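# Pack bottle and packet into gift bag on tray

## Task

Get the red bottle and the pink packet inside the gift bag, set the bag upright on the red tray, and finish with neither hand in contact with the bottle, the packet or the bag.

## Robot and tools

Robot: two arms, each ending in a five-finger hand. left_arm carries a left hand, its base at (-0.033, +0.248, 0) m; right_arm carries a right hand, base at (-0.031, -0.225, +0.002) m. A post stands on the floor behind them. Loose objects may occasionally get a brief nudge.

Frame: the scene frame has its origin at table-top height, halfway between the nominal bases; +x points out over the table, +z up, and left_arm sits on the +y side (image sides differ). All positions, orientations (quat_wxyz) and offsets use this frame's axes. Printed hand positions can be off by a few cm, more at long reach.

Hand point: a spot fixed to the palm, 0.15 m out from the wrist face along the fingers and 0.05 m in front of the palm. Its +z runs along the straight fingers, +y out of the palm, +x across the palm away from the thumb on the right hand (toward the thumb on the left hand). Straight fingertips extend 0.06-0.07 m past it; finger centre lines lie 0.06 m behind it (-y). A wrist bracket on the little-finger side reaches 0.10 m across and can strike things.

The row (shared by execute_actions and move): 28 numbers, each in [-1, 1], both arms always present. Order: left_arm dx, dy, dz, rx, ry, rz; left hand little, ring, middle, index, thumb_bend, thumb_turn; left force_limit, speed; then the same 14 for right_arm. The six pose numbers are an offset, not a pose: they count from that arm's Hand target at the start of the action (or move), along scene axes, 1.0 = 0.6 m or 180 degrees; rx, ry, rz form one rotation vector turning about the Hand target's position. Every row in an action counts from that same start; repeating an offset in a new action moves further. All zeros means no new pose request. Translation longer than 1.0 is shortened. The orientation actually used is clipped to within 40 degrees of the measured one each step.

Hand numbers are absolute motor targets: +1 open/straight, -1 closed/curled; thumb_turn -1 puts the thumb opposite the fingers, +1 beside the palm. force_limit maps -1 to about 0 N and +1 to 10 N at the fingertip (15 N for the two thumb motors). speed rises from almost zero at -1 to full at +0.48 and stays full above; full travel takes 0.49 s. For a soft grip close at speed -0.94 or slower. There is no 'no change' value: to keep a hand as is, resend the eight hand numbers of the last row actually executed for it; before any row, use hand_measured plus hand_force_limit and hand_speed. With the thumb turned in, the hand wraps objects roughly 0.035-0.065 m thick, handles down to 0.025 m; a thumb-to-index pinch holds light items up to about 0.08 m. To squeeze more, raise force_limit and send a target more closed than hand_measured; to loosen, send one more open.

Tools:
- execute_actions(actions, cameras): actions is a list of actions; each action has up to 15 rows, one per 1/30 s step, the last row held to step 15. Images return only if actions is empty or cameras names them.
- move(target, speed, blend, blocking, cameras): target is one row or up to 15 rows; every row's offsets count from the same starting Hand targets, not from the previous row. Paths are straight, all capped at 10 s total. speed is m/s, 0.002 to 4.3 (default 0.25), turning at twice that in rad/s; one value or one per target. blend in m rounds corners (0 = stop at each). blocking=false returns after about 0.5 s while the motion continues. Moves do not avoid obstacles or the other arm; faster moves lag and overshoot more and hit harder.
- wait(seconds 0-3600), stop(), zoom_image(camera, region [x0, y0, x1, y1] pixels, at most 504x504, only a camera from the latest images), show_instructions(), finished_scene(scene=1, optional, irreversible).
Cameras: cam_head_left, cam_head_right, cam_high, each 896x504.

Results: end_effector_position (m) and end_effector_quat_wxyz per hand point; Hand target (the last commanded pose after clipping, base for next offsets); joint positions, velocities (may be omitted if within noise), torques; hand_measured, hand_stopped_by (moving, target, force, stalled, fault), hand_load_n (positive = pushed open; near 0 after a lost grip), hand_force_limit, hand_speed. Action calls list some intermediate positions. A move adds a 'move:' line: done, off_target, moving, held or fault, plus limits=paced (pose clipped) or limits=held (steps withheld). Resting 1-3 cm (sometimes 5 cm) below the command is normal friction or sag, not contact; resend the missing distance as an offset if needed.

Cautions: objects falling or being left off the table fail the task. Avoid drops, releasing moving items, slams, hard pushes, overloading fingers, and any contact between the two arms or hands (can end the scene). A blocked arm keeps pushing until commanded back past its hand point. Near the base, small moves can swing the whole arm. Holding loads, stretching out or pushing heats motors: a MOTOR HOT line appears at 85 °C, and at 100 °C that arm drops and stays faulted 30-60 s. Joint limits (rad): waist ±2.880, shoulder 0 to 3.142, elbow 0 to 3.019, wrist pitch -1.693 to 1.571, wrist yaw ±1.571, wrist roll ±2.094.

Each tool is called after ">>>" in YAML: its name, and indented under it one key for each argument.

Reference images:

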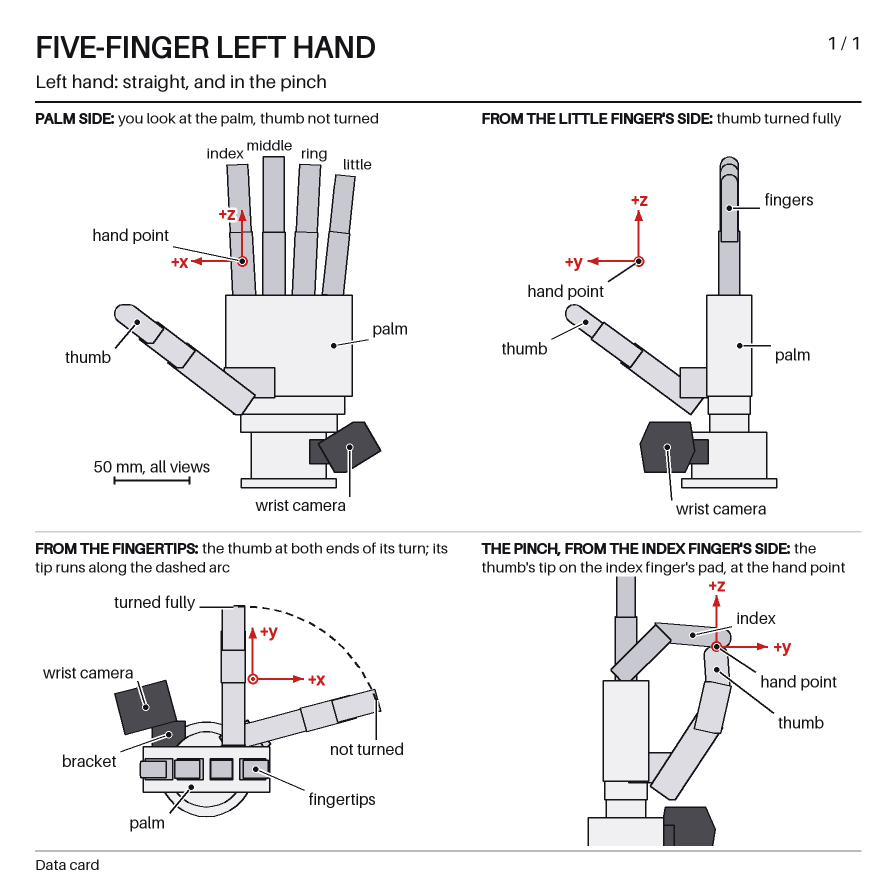

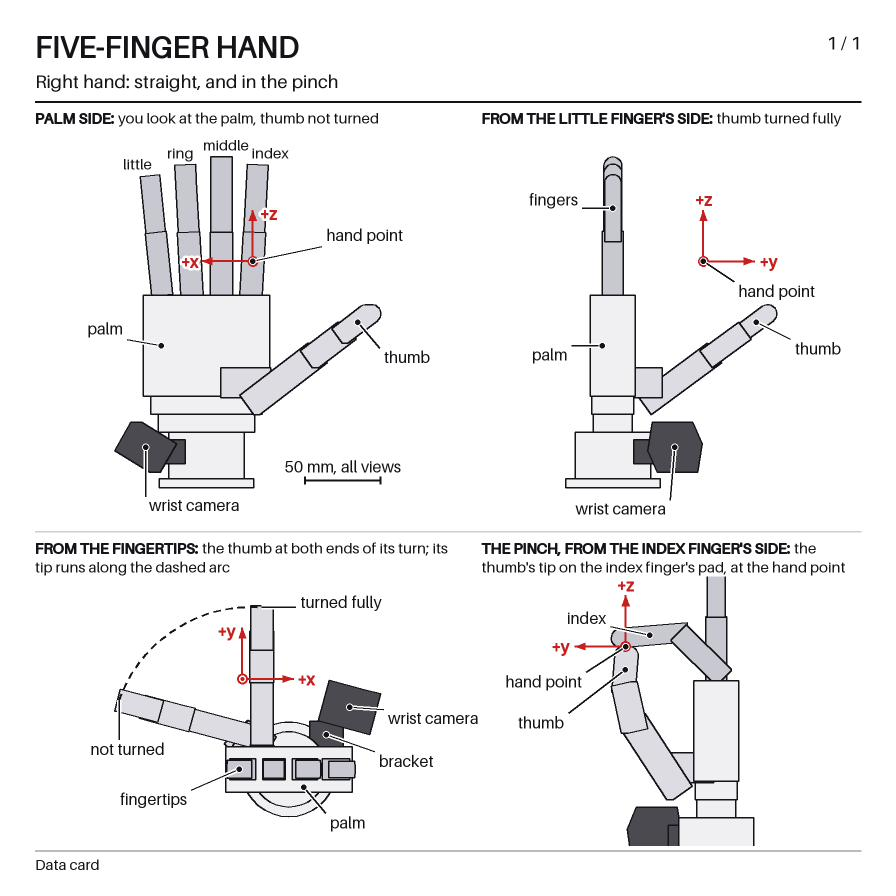

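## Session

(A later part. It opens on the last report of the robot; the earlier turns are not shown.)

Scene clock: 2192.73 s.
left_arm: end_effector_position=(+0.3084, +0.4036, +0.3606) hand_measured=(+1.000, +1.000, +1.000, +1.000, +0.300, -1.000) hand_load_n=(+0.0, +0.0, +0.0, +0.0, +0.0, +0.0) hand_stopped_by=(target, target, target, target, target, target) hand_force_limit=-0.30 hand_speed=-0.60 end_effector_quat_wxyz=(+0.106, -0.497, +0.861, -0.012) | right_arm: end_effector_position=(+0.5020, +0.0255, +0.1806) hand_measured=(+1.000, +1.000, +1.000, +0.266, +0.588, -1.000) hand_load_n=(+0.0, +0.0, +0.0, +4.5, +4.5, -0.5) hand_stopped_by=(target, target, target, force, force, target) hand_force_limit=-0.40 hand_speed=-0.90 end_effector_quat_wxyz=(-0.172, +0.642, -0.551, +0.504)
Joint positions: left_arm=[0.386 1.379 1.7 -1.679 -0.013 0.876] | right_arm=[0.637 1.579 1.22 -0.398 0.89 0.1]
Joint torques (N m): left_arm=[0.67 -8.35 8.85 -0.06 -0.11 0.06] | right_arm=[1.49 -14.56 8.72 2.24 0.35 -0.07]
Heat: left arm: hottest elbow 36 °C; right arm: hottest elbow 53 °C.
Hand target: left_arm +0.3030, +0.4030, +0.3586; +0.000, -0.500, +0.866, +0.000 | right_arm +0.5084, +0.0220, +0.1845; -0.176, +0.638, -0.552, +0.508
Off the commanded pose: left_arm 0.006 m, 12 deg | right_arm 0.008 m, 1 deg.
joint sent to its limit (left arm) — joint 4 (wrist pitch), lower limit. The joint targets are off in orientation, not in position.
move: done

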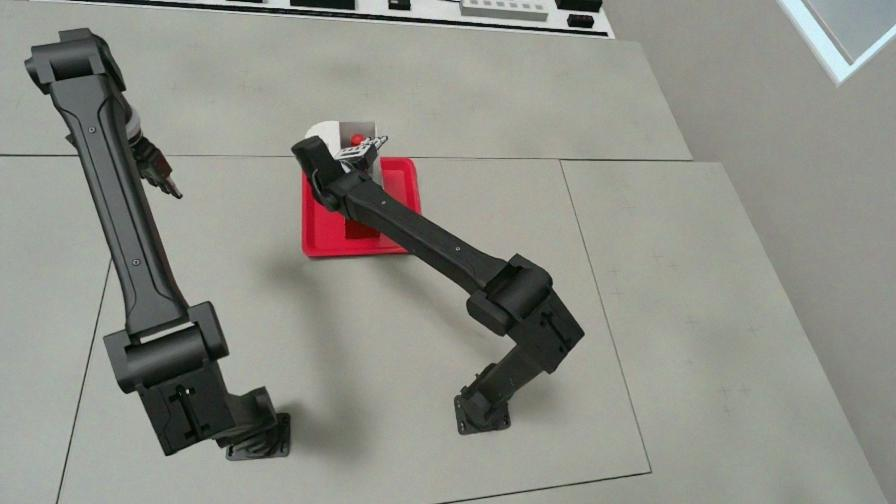

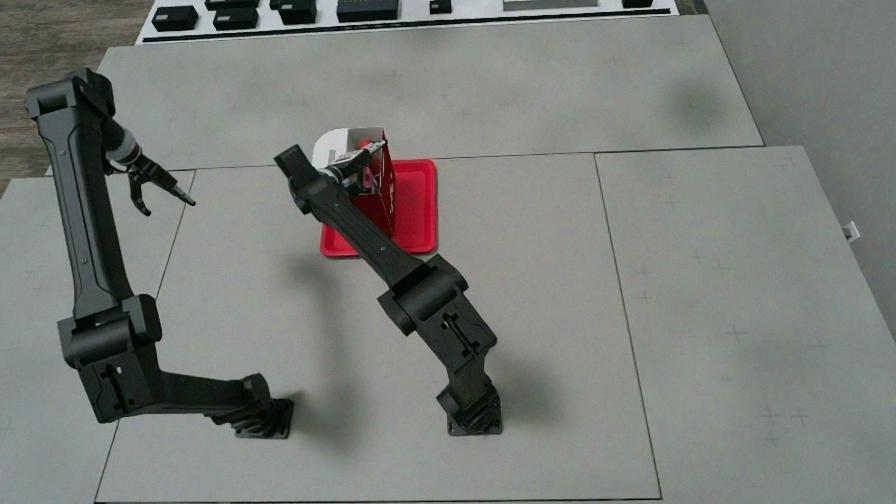

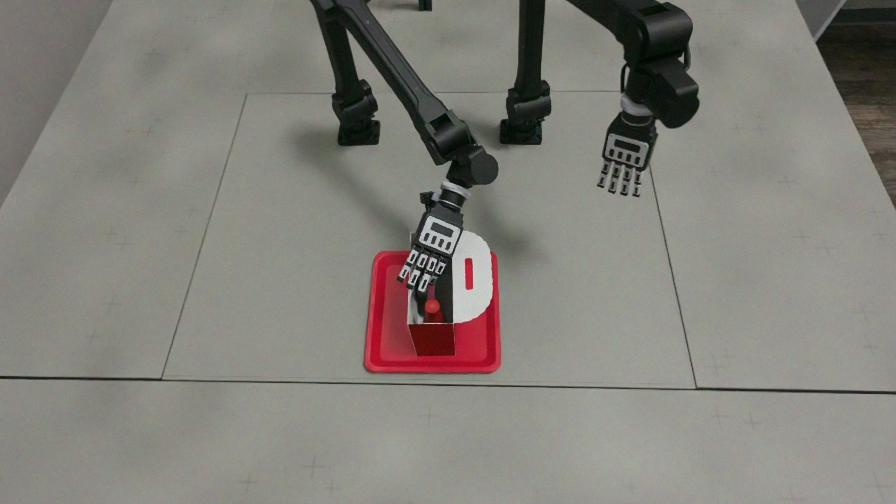

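>>> move:
  target: [0, 0, 0, 0, 0, 0, 1, 1, 1, 1, 0.3, -1, -0.3, -0.6, 0.002, -0.003, -0.013, 0, 0, 0, 1, 1, 1, 0.0, 0.4, -1, -0.4, -0.9]
  speed: 0.03
  cameras: ["all"]

>>> zoom_image:
  camera: "cam_head_right"
  region: [330, 110, 410, 210]

>>> zoom_image:
  camera: "cam_high"
  region: [380, 190, 500, 330]

>>> zoom_image:
  camera: "cam_head_left"
  region: [290, 90, 430, 220]

Scene clock: 2204.67 s.
left_arm: end_effector_position=(+0.3084, +0.4036, +0.3606) hand_measured=(+1.000, +1.000, +1.000, +1.000, +0.300, -1.000) hand_load_n=(+0.0, +0.0, +0.0, -0.5, +0.0, +0.0) hand_stopped_by=(target, target, target, target, target, target) hand_force_limit=-0.30 hand_speed=-0.60 end_effector_quat_wxyz=(+0.106, -0.497, +0.861, -0.012) | right_arm: end_effector_position=(+0.5033, +0.0235, +0.1734) hand_measured=(+1.000, +1.000, +1.000, +0.266, +0.588, -1.000) hand_load_n=(+0.0, +0.0, +0.0, +4.0, +4.0, +0.0) hand_stopped_by=(target, target, target, force, force, target) hand_force_limit=-0.40 hand_speed=-0.90 end_effector_quat_wxyz=(-0.172, +0.642, -0.551, +0.504)
Joint positions: left_arm=[0.386 1.379 1.7 -1.679 -0.013 0.876] | right_arm=[0.632 1.585 1.207 -0.374 0.887 0.096]
Joint torques (N m): left_arm=[1.03 -8.47 8.79 -0.03 -0.09 0.05] | right_arm=[1.44 -14.27 8.66 2.29 0.34 -0.07]
Heat: left arm: hottest elbow 36 °C; right arm: hottest elbow 52 °C.
Hand target: left_arm +0.3030, +0.4030, +0.3586; +0.000, -0.500, +0.866, +0.000 | right_arm +0.5097, +0.0200, +0.1769; -0.176, +0.638, -0.552, +0.508
Off the commanded pose: left_arm 0.006 m, 12 deg | right_arm 0.008 m, 1 deg.
joint sent to its limit (left arm) — joint 4 (wrist pitch), lower limit. The joint targets are off in orientation, not in position.
move: done

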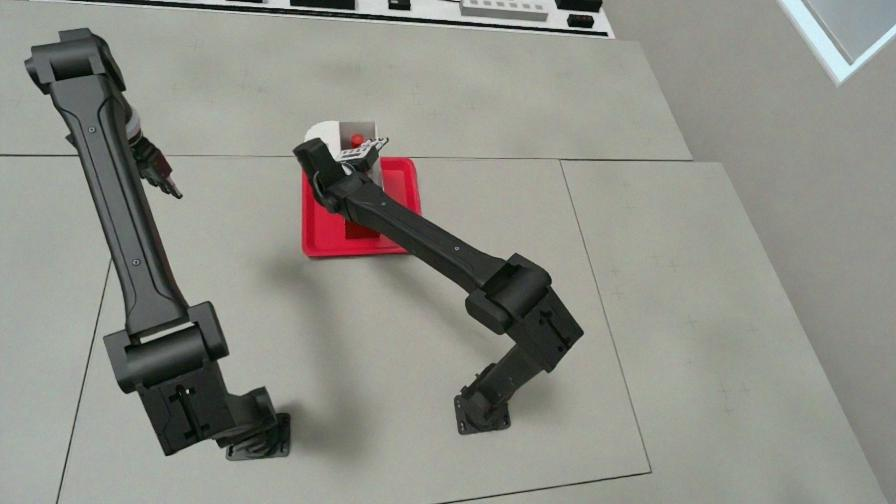

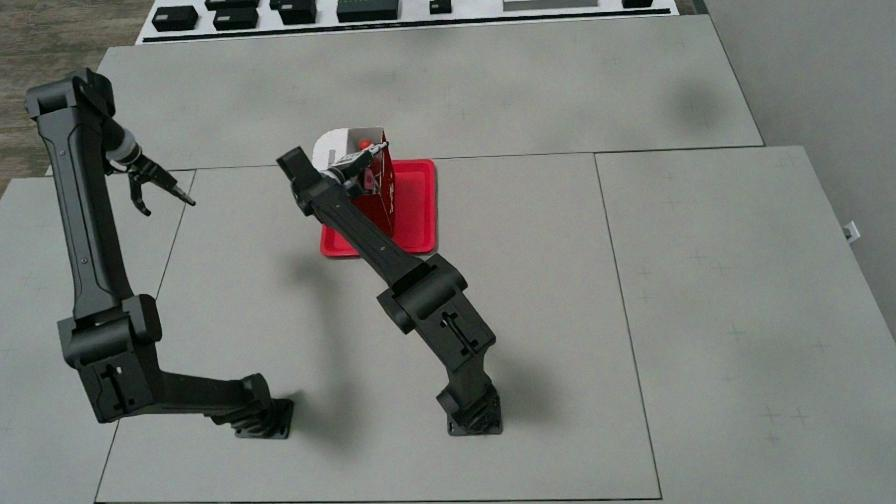

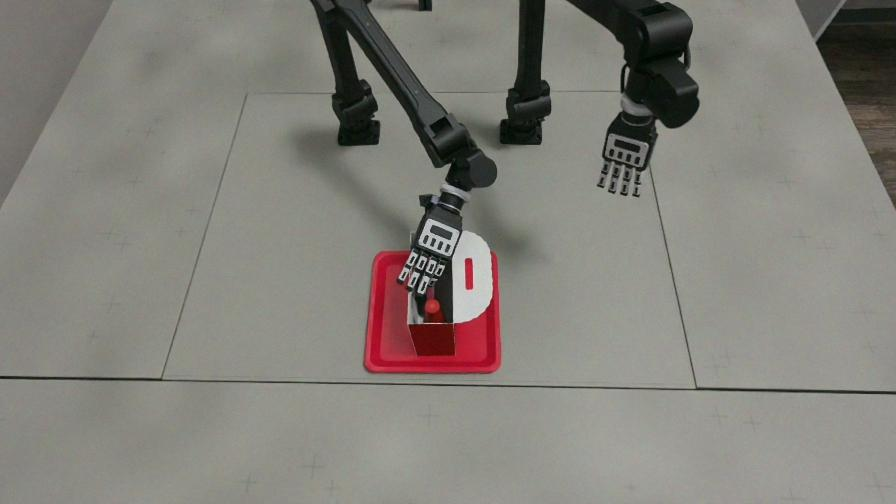

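Scaled by 5.040 from the camera's image (finer frame: 1280x720).

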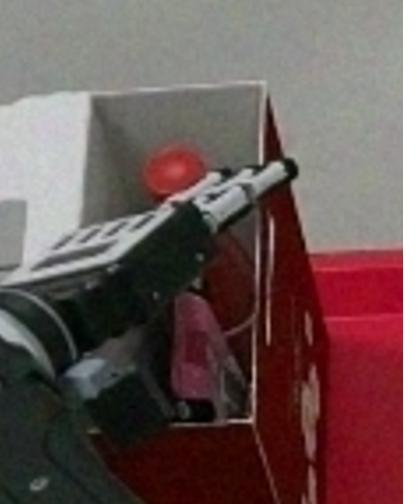

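Scaled by 3.600 from the camera's image (finer frame: 1280x720).

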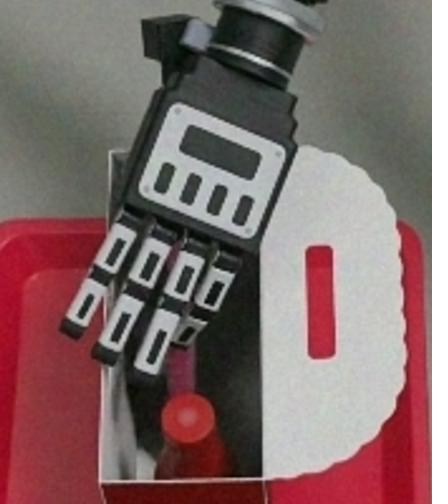

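Scaled by 3.600 from the camera's image (finer frame: 1280x720).

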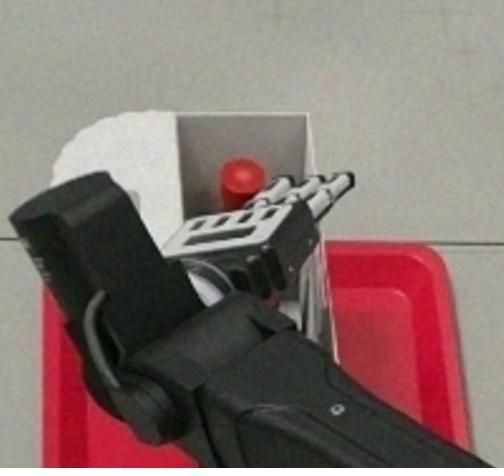

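>>> move:
  target: [0, 0, 0, 0, 0, 0, 1, 1, 1, 1, 0.3, -1, -0.3, -0.6, 0.002, -0.002, -0.012, 0, 0, 0, 1, 1, 1, 0.0, 0.4, -1, -0.4, -0.9]
  speed: 0.03
  cameras: ["all"]

>>> zoom_image:
  camera: "cam_head_right"
  region: [330, 110, 410, 210]

>>> zoom_image:
  camera: "cam_high"
  region: [380, 190, 500, 330]

Scene clock: 2217.13 s.
left_arm: end_effector_position=(+0.3084, +0.4036, +0.3606) hand_measured=(+1.000, +1.000, +1.000, +1.000, +0.300, -1.000) hand_load_n=(+0.0, +0.0, +0.0, +0.0, +0.0, +0.0) hand_stopped_by=(target, target, target, target, target, target) hand_force_limit=-0.30 hand_speed=-0.60 end_effector_quat_wxyz=(+0.106, -0.497, +0.861, -0.012) | right_arm: end_effector_position=(+0.5045, +0.0227, +0.1668) hand_measured=(+1.000, +1.000, +1.000, +0.266, +0.588, -1.000) hand_load_n=(+0.0, +0.0, +0.0, +4.0, +4.5, +0.0) hand_stopped_by=(target, target, target, force, force, target) hand_force_limit=-0.40 hand_speed=-0.90 end_effector_quat_wxyz=(-0.173, +0.642, -0.551, +0.504)
Joint positions: left_arm=[0.386 1.379 1.7 -1.679 -0.013 0.876] | right_arm=[0.629 1.592 1.195 -0.352 0.885 0.092]
Joint torques (N m): left_arm=[0.97 -8.29 8.88 -0.14 -0.12 0.04] | right_arm=[1.44 -14.33 8.57 2.33 0.33 -0.05]
Heat: left arm: hottest elbow 36 °C; right arm: hottest elbow 51 °C.
Hand target: left_arm +0.3030, +0.4030, +0.3586; +0.000, -0.500, +0.866, +0.000 | right_arm +0.5109, +0.0189, +0.1697; -0.176, +0.638, -0.552, +0.508
Off the commanded pose: left_arm 0.006 m, 12 deg | right_arm 0.008 m, 1 deg.
joint sent to its limit (left arm) — joint 4 (wrist pitch), lower limit. The joint targets are off in orientation, not in position.
move: done

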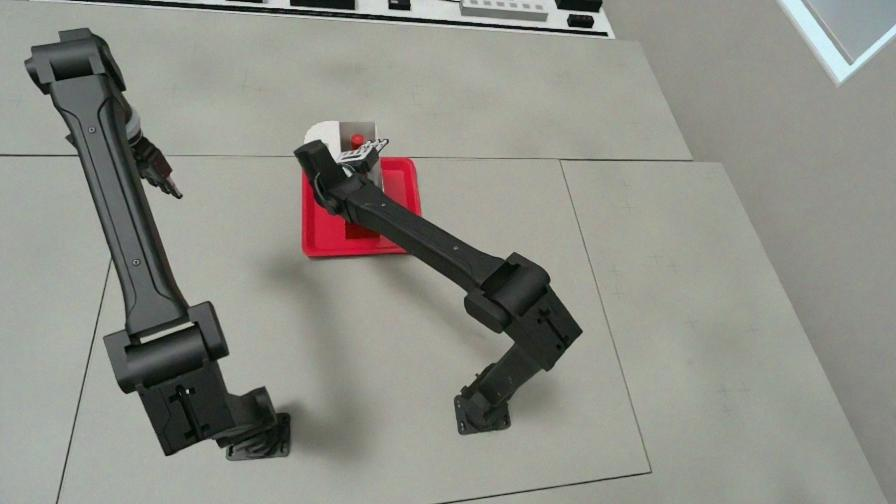

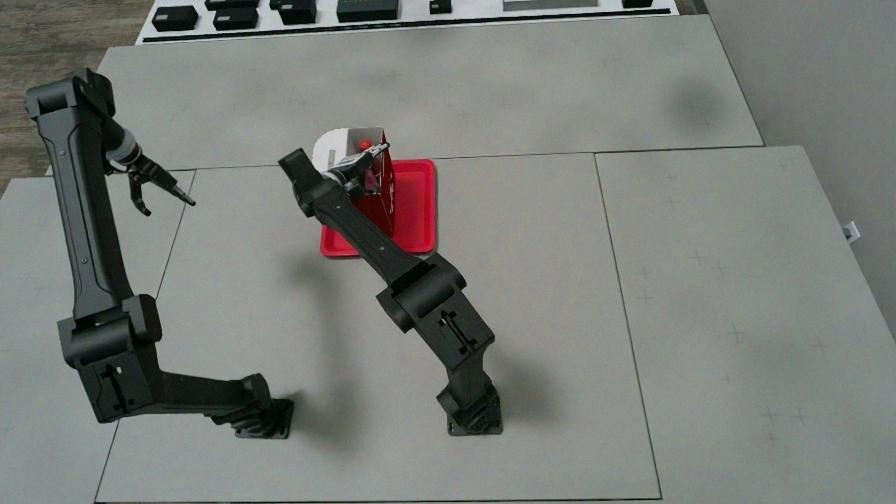

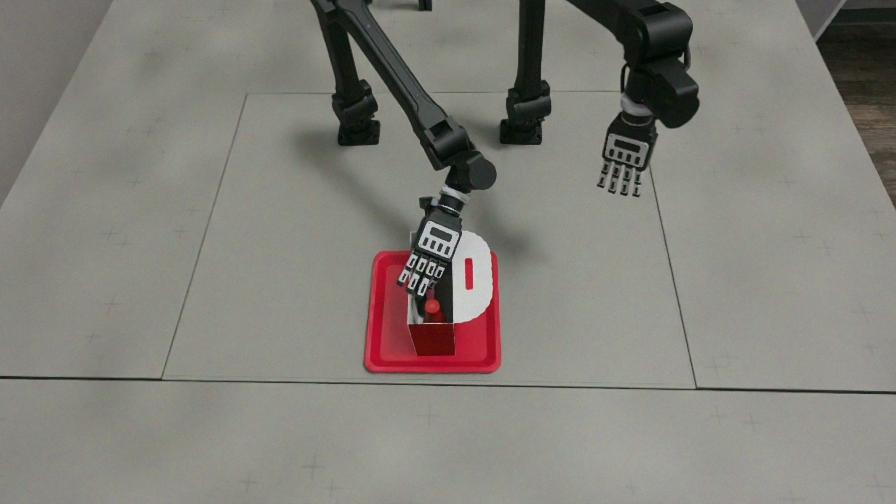

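Scaled by 5.040 from the camera's image (finer frame: 1280x720).

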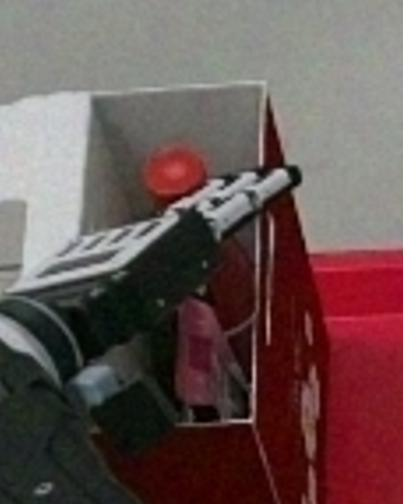

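Scaled by 3.600 from the camera's image (finer frame: 1280x720).

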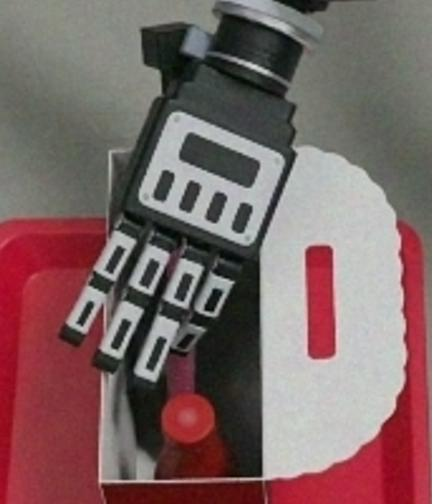

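>>> move:
  target: [0, 0, 0, 0, 0, 0, 1, 1, 1, 1, 0.3, -1, -0.3, -0.6, -0.002, -0.001, -0.012, 0, 0, 0, 1, 1, 1, 0.0, 0.4, -1, -0.4, -0.9]
  speed: 0.03
  cameras: ["all"]

>>> zoom_image:
  camera: "cam_head_right"
  region: [330, 110, 410, 210]

>>> zoom_image:
  camera: "cam_high"
  region: [380, 190, 500, 330]

Scene clock: 2228.80 s.
left_arm: end_effector_position=(+0.3084, +0.4036, +0.3606) hand_measured=(+1.000, +1.000, +1.000, +1.000, +0.300, -1.000) hand_load_n=(+0.0, +0.0, +0.0, +0.0, +0.0, +0.0) hand_stopped_by=(target, target, target, target, target, target) hand_force_limit=-0.30 hand_speed=-0.60 end_effector_quat_wxyz=(+0.106, -0.497, +0.861, -0.012) | right_arm: end_effector_position=(+0.5046, +0.0229, +0.1639) hand_measured=(+1.000, +1.000, +1.000, +0.266, +0.588, -1.000) hand_load_n=(+0.0, +0.0, +0.0, +4.0, +4.0, +0.0) hand_stopped_by=(target, target, target, force, force, target) hand_force_limit=-0.40 hand_speed=-0.90 end_effector_quat_wxyz=(-0.177, +0.640, -0.551, +0.505)
Joint positions: left_arm=[0.386 1.379 1.7 -1.679 -0.013 0.876] | right_arm=[0.629 1.593 1.184 -0.33 0.885 0.091]
Joint torques (N m): left_arm=[0.91 -8.35 8.87 -0.05 -0.11 0.05] | right_arm=[1.38 -13.98 8.28 2.17 0.33 -0.06]
Heat: left arm: hottest elbow 36 °C; right arm: hottest elbow 50 °C.
Hand target: left_arm +0.3030, +0.4030, +0.3586; +0.000, -0.500, +0.866, +0.000 | right_arm +0.5096, +0.0182, +0.1625; -0.176, +0.638, -0.552, +0.508
Off the commanded pose: left_arm 0.006 m, 12 deg | right_arm 0.007 m, 0 deg.
joint sent to its limit (left arm) — joint 4 (wrist pitch), lower limit. The joint targets are off in orientation, not in position.
move: done

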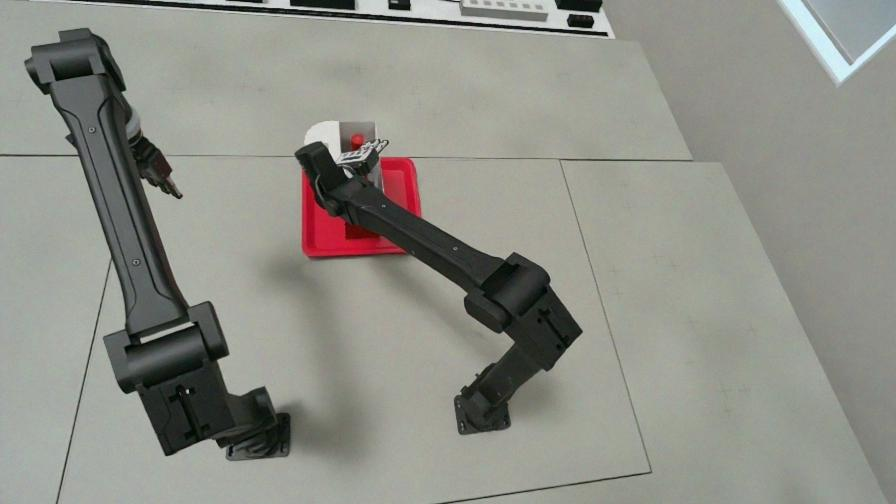

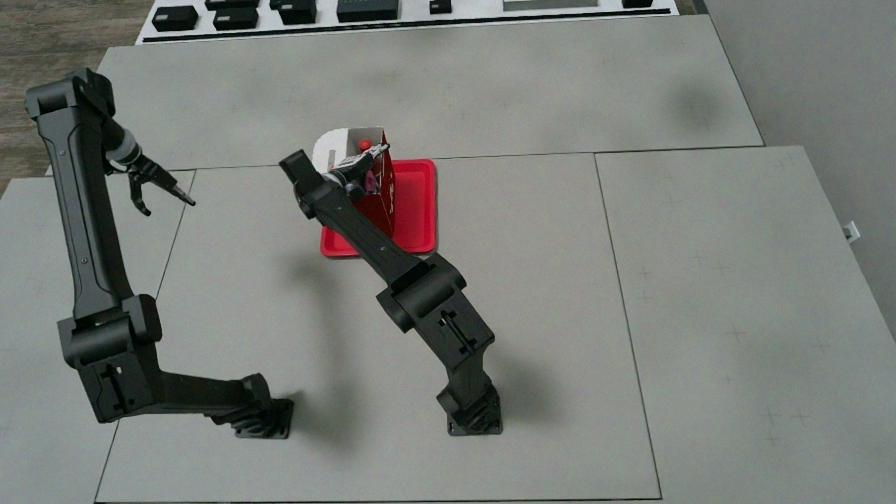

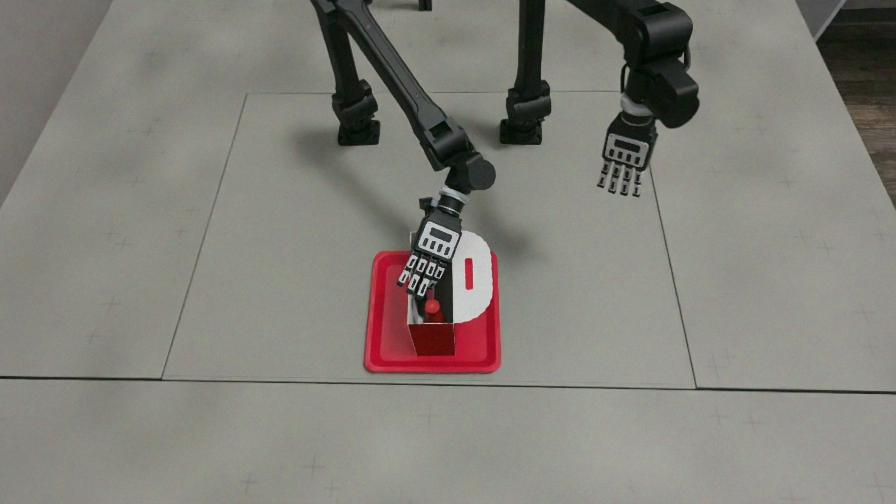

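Scaled by 5.040 from the camera's image (finer frame: 1280x720).

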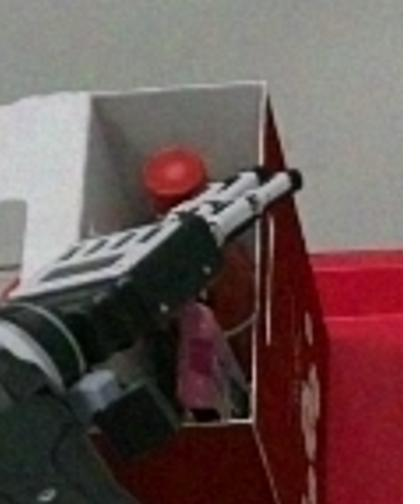

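Scaled by 3.600 from the camera's image (finer frame: 1280x720).

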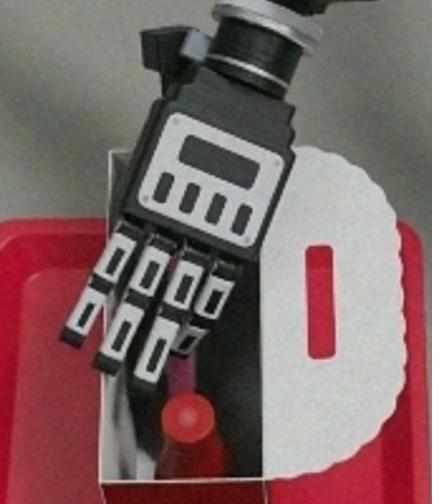

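>>> move:
  target: [0, 0, 0, 0, 0, 0, 1, 1, 1, 1, 0.3, -1, -0.3, -0.6, 0.0, 0.0, 0.006, 0, 0, 0, 1, 1, 1, 0.0, 0.4, -1, -0.4, -0.9]
  speed: 0.03

>>> move:
  target: [0, 0, 0, 0, 0, 0, 1, 1, 1, 1, 0.3, -1, -0.3, -0.6, 0.0, 0.0, 0.0, 0, 0, 0, 1, 1, 1, 0.33, 0.64, -1, -0.4, -0.95]
  cameras: ["all"]

>>> zoom_image:
  camera: "cam_head_right"
  region: [330, 110, 410, 210]

>>> zoom_image:
  camera: "cam_high"
  region: [380, 190, 500, 330]

Scene clock: 2248.63 s.
left_arm: end_effector_position=(+0.3084, +0.4036, +0.3606) hand_measured=(+1.000, +1.000, +1.000, +1.000, +0.300, -1.000) hand_load_n=(-0.5, +0.0, +0.0, +0.0, +0.0, +0.0) hand_stopped_by=(target, target, target, target, target, target) hand_force_limit=-0.30 hand_speed=-0.60 end_effector_quat_wxyz=(+0.106, -0.497, +0.861, -0.012) | right_arm: end_effector_position=(+0.5047, +0.0229, +0.1639) hand_measured=(+1.000, +1.000, +1.000, +0.266, +0.588, -1.000) hand_load_n=(+0.0, +0.5, +0.0, +4.0, +4.5, +0.0) hand_stopped_by=(target, target, target, force, force, target) hand_force_limit=-0.40 hand_speed=-0.90 end_effector_quat_wxyz=(-0.177, +0.640, -0.551, +0.505)
Joint positions: left_arm=[0.386 1.379 1.7 -1.679 -0.013 0.876] | right_arm=[0.629 1.593 1.184 -0.33 0.885 0.091]
Joint torques (N m): left_arm=[0.79 -8.29 8.81 -0.14 -0.11 0.04] | right_arm=[1.32 -14.39 8.66 1.89 0.33 -0.06]
Heat: left arm: hottest elbow 36 °C; right arm: hottest elbow 49 °C.
Hand target: left_arm +0.3030, +0.4030, +0.3586; +0.000, -0.500, +0.866, +0.000 | right_arm +0.5097, +0.0183, +0.1661; -0.176, +0.637, -0.552, +0.508
Off the commanded pose: left_arm 0.006 m, 12 deg | right_arm 0.007 m, 0 deg.
joint sent to its limit (left arm) — joint 4 (wrist pitch), lower limit. The joint targets are off in orientation, not in position.
move: done

Scene clock: 2249.57 s.
left_arm: end_effector_position=(+0.3084, +0.4036, +0.3606) hand_measured=(+1.000, +1.000, +1.000, +1.000, +0.300, -1.000) hand_load_n=(+0.0, +0.0, +0.0, +0.0, +0.0, +0.0) hand_stopped_by=(target, target, target, target, target, target) hand_force_limit=-0.30 hand_speed=-0.60 end_effector_quat_wxyz=(+0.106, -0.497, +0.861, -0.012) | right_arm: end_effector_position=(+0.5047, +0.0229, +0.1639) hand_measured=(+1.000, +1.000, +1.000, +0.330, +0.640, -1.000) hand_load_n=(+0.0, +0.0, +0.0, +0.0, +0.0, +0.0) hand_stopped_by=(target, target, target, target, target, target) hand_force_limit=-0.40 hand_speed=-0.95 end_effector_quat_wxyz=(-0.177, +0.640, -0.551, +0.505)
Joint positions: left_arm=[0.386 1.379 1.7 -1.679 -0.013 0.876] | right_arm=[0.629 1.593 1.184 -0.33 0.885 0.091]
Joint torques (N m): left_arm=[1.03 -8.18 8.81 -0.1 -0.11 0.05] | right_arm=[1.44 -14.33 8.65 1.88 0.32 -0.07]
Heat: left arm: hottest elbow 36 °C; right arm: hottest elbow 49 °C.
Hand target: left_arm +0.3030, +0.4030, +0.3586; +0.000, -0.500, +0.866, +0.000 | right_arm +0.5097, +0.0183, +0.1661; -0.176, +0.637, -0.552, +0.508
Off the commanded pose: left_arm 0.006 m, 12 deg | right_arm 0.007 m, 0 deg.
joint sent to its limit (left arm) — joint 4 (wrist pitch), lower limit. The joint targets are off in orientation, not in position.
move: done

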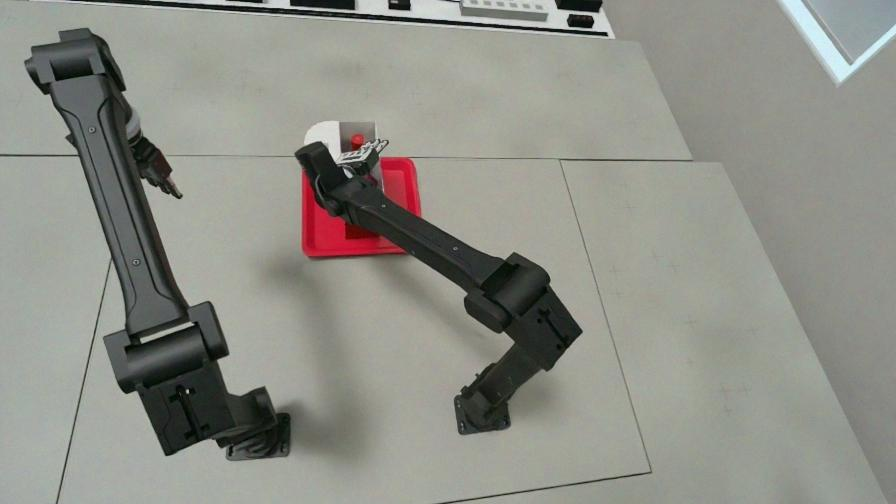

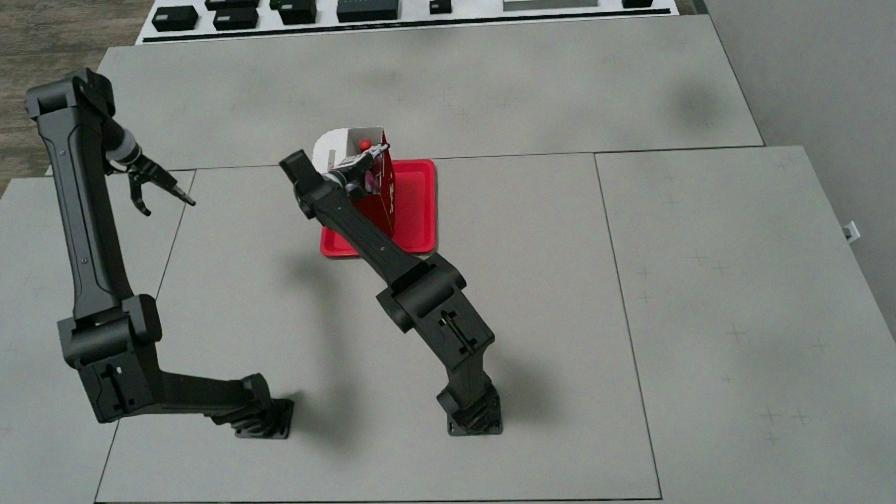

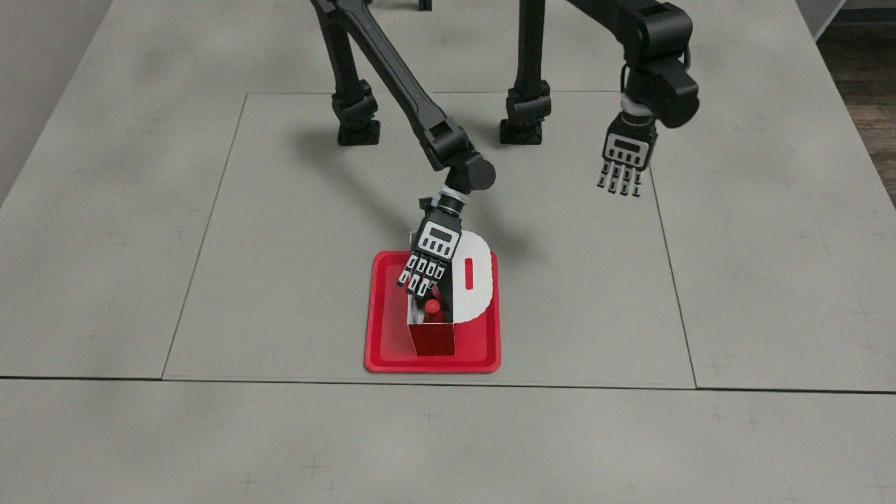

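Scaled by 5.040 from the camera's image (finer frame: 1280x720).

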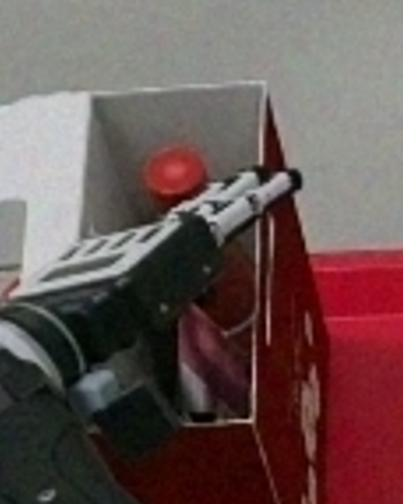

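Scaled by 3.600 from the camera's image (finer frame: 1280x720).

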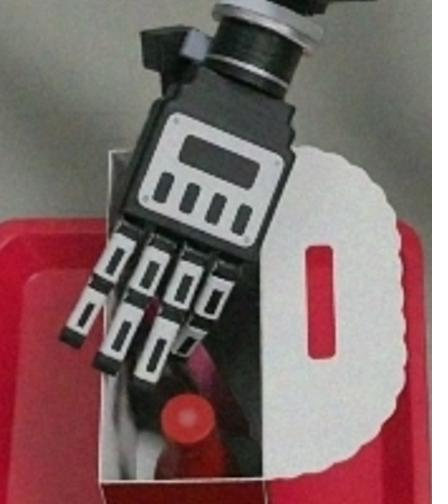

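>>> move:
  target: [0, 0, 0, 0, 0, 0, 1, 1, 1, 1, 0.3, -1, -0.3, -0.6, 0.008, 0.004, 0.035, 0, 0, 0, 1, 1, 1, 0.42, 0.72, -1, -0.4, -0.8]
  speed: 0.05
  cameras: ["all"]

>>> zoom_image:
  camera: "cam_head_right"
  region: [330, 110, 410, 210]

>>> zoom_image:
  camera: "cam_high"
  region: [380, 190, 500, 330]

Scene clock: 2263.67 s.
left_arm: end_effector_position=(+0.3084, +0.4036, +0.3606) hand_measured=(+1.000, +1.000, +1.000, +1.000, +0.300, -1.000) hand_load_n=(+0.0, +0.5, +0.0, +0.0, +0.0, +0.0) hand_stopped_by=(target, target, target, target, target, target) hand_force_limit=-0.30 hand_speed=-0.60 end_effector_quat_wxyz=(+0.106, -0.497, +0.861, -0.012) | right_arm: end_effector_position=(+0.5021, +0.0209, +0.1643) hand_measured=(+1.000, +1.000, +1.000, +0.420, +0.720, -1.000) hand_load_n=(+0.0, +0.0, +0.0, +0.0, +0.0, +0.0) hand_stopped_by=(target, target, target, target, target, target) hand_force_limit=-0.40 hand_speed=-0.80 end_effector_quat_wxyz=(-0.166, +0.647, -0.548, +0.503)
Joint positions: left_arm=[0.386 1.379 1.7 -1.679 -0.013 0.876] | right_arm=[0.629 1.593 1.194 -0.363 0.884 0.086]
Joint torques (N m): left_arm=[0.79 -8.29 8.87 -0.08 -0.11 0.05] | right_arm=[1.44 -15.27 11.38 1.16 0.35 -0.04]
Heat: left arm: hottest elbow 36 °C; right arm: hottest elbow 49 °C.
Hand target: left_arm +0.3030, +0.4030, +0.3586; +0.000, -0.500, +0.866, +0.000 | right_arm +0.5144, +0.0206, +0.1871; -0.176, +0.637, -0.552, +0.508
Off the commanded pose: left_arm 0.006 m, 12 deg | right_arm 0.026 m, 2 deg.
joint sent to its limit (left arm) — joint 4 (wrist pitch), lower limit. The joint targets are off in orientation, not in position.
move: off_target (right_arm)

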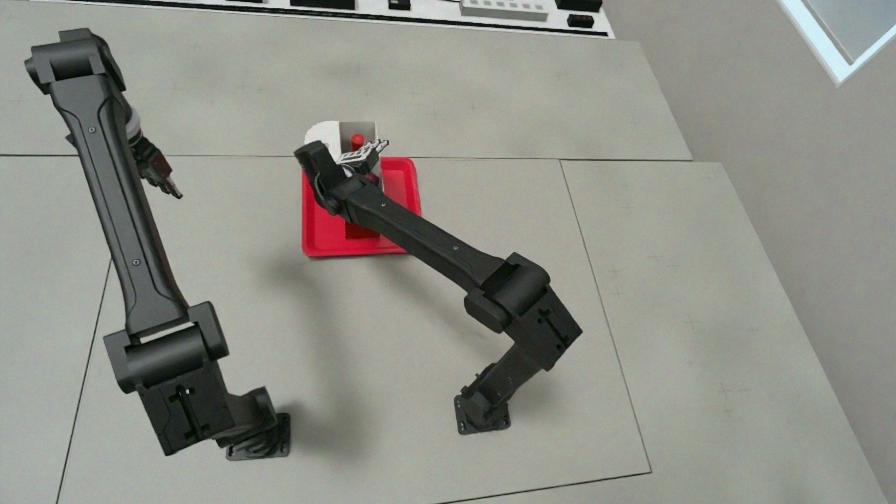

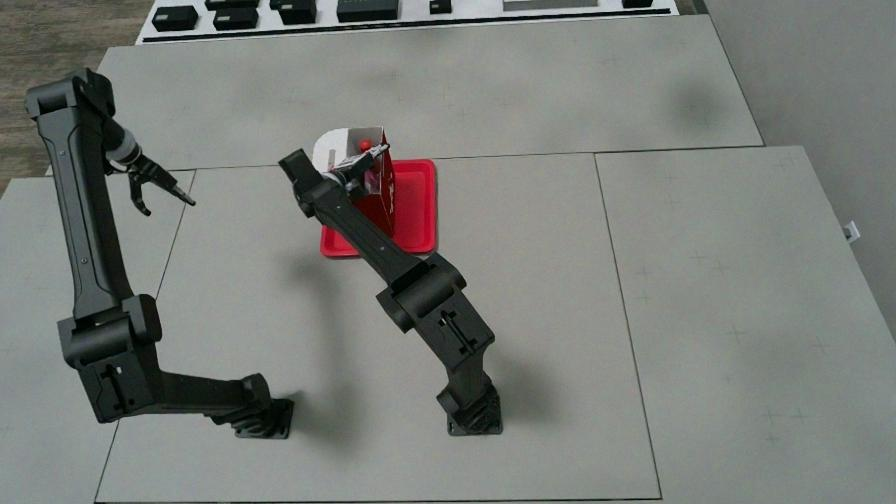

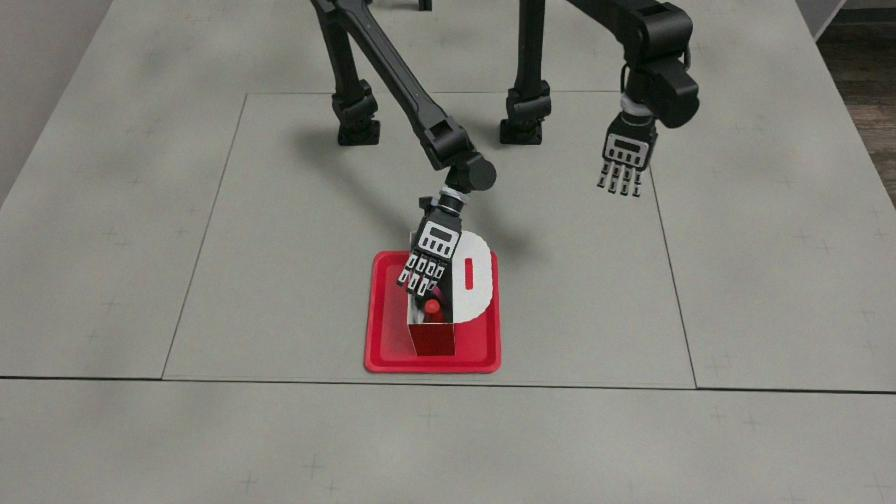

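Scaled by 5.040 from the camera's image (finer frame: 1280x720).

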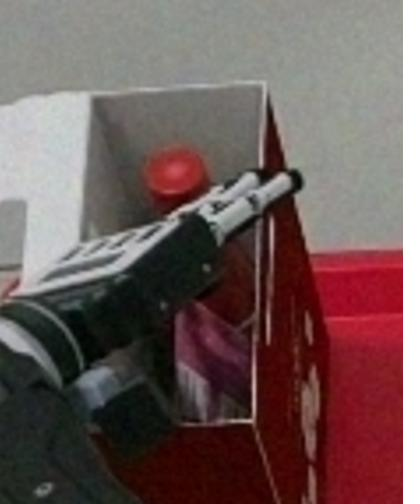

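Scaled by 3.600 from the camera's image (finer frame: 1280x720).

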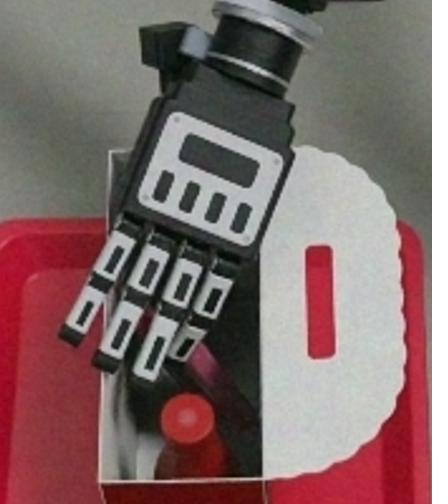

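>>> move:
  target: [0, 0, 0, 0, 0, 0, 1, 1, 1, 1, 0.3, -1, -0.3, -0.6, 0.006, 0.002, 0.04, 0, 0, 0, 1, 1, 1, 0.42, 0.72, -1, -0.4, -0.8]
  speed: 0.05
  cameras: ["all"]

>>> zoom_image:
  camera: "cam_head_right"
  region: [330, 110, 410, 210]

>>> zoom_image:
  camera: "cam_high"
  region: [380, 190, 500, 330]

Scene clock: 2272.33 s.
left_arm: end_effector_position=(+0.3084, +0.4036, +0.3606) hand_measured=(+1.000, +1.000, +1.000, +1.000, +0.300, -1.000) hand_load_n=(+0.0, +0.0, +0.0, +0.0, +0.0, +0.0) hand_stopped_by=(target, target, target, target, target, target) hand_force_limit=-0.30 hand_speed=-0.60 end_effector_quat_wxyz=(+0.106, -0.497, +0.861, -0.012) | right_arm: end_effector_position=(+0.5013, +0.0179, +0.1722) hand_measured=(+1.000, +1.000, +1.000, +0.420, +0.720, -1.000) hand_load_n=(+0.0, +0.0, +0.0, +0.0, +0.0, +0.0) hand_stopped_by=(target, target, target, target, target, target) hand_force_limit=-0.40 hand_speed=-0.80 end_effector_quat_wxyz=(-0.151, +0.655, -0.546, +0.500)
Joint positions: left_arm=[0.386 1.379 1.7 -1.679 -0.013 0.876] | right_arm=[0.625 1.593 1.228 -0.433 0.882 0.086]
Joint torques (N m): left_arm=[1.08 -8.35 8.87 -0.12 -0.11 0.04] | right_arm=[1.49 -16.62 12.63 1.36 0.38 -0.06]
Heat: left arm: hottest elbow 36 °C; right arm: hottest elbow 51 °C.
Hand target: left_arm +0.3030, +0.4030, +0.3586; +0.000, -0.500, +0.866, +0.000 | right_arm +0.5180, +0.0219, +0.2111; -0.176, +0.637, -0.552, +0.508
Off the commanded pose: left_arm 0.006 m, 12 deg | right_arm 0.043 m, 4 deg.
joint sent to its limit (left arm) — joint 4 (wrist pitch), lower limit. The joint targets are off in orientation, not in position.
move: off_target (right_arm)

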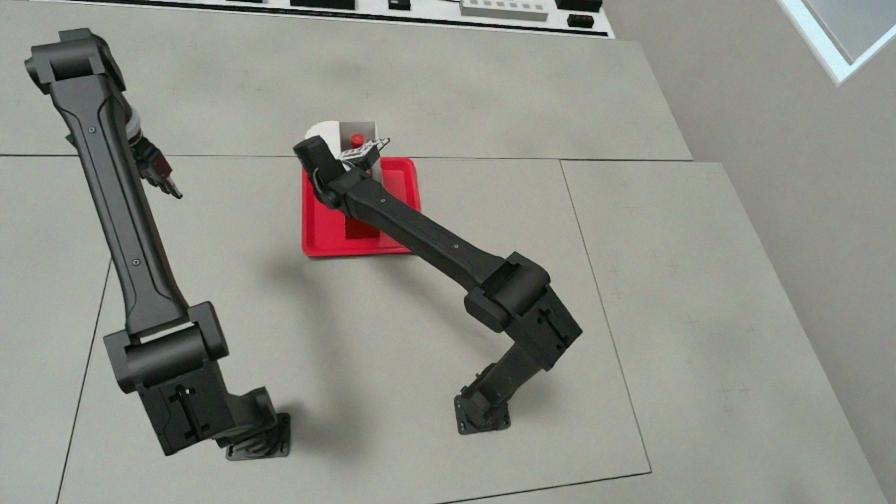

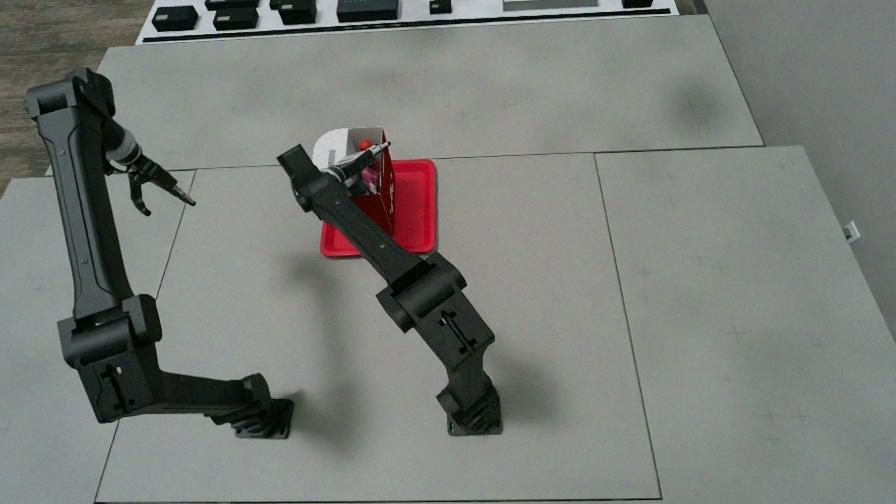

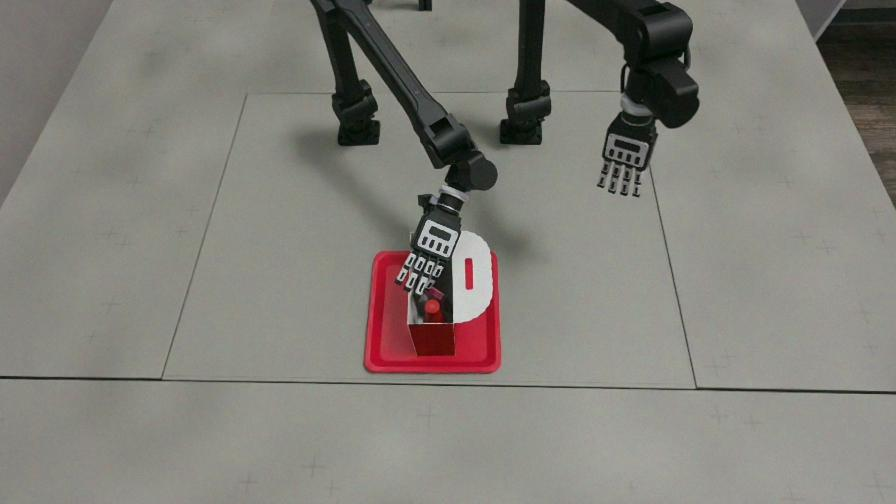

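Scaled by 5.040 from the camera's image (finer frame: 1280x720).

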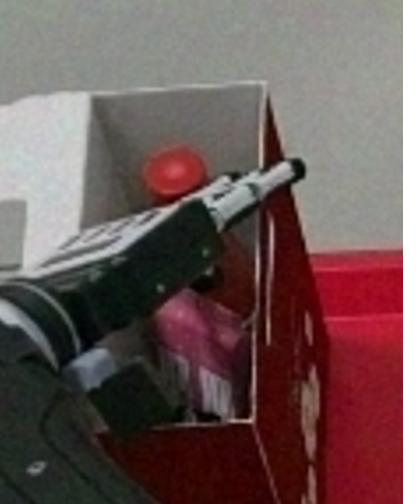

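Scaled by 3.600 from the camera's image (finer frame: 1280x720).

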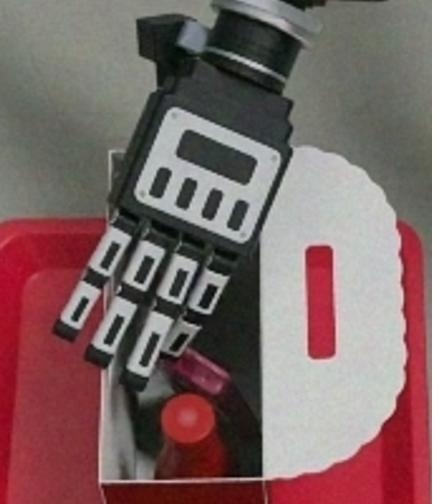

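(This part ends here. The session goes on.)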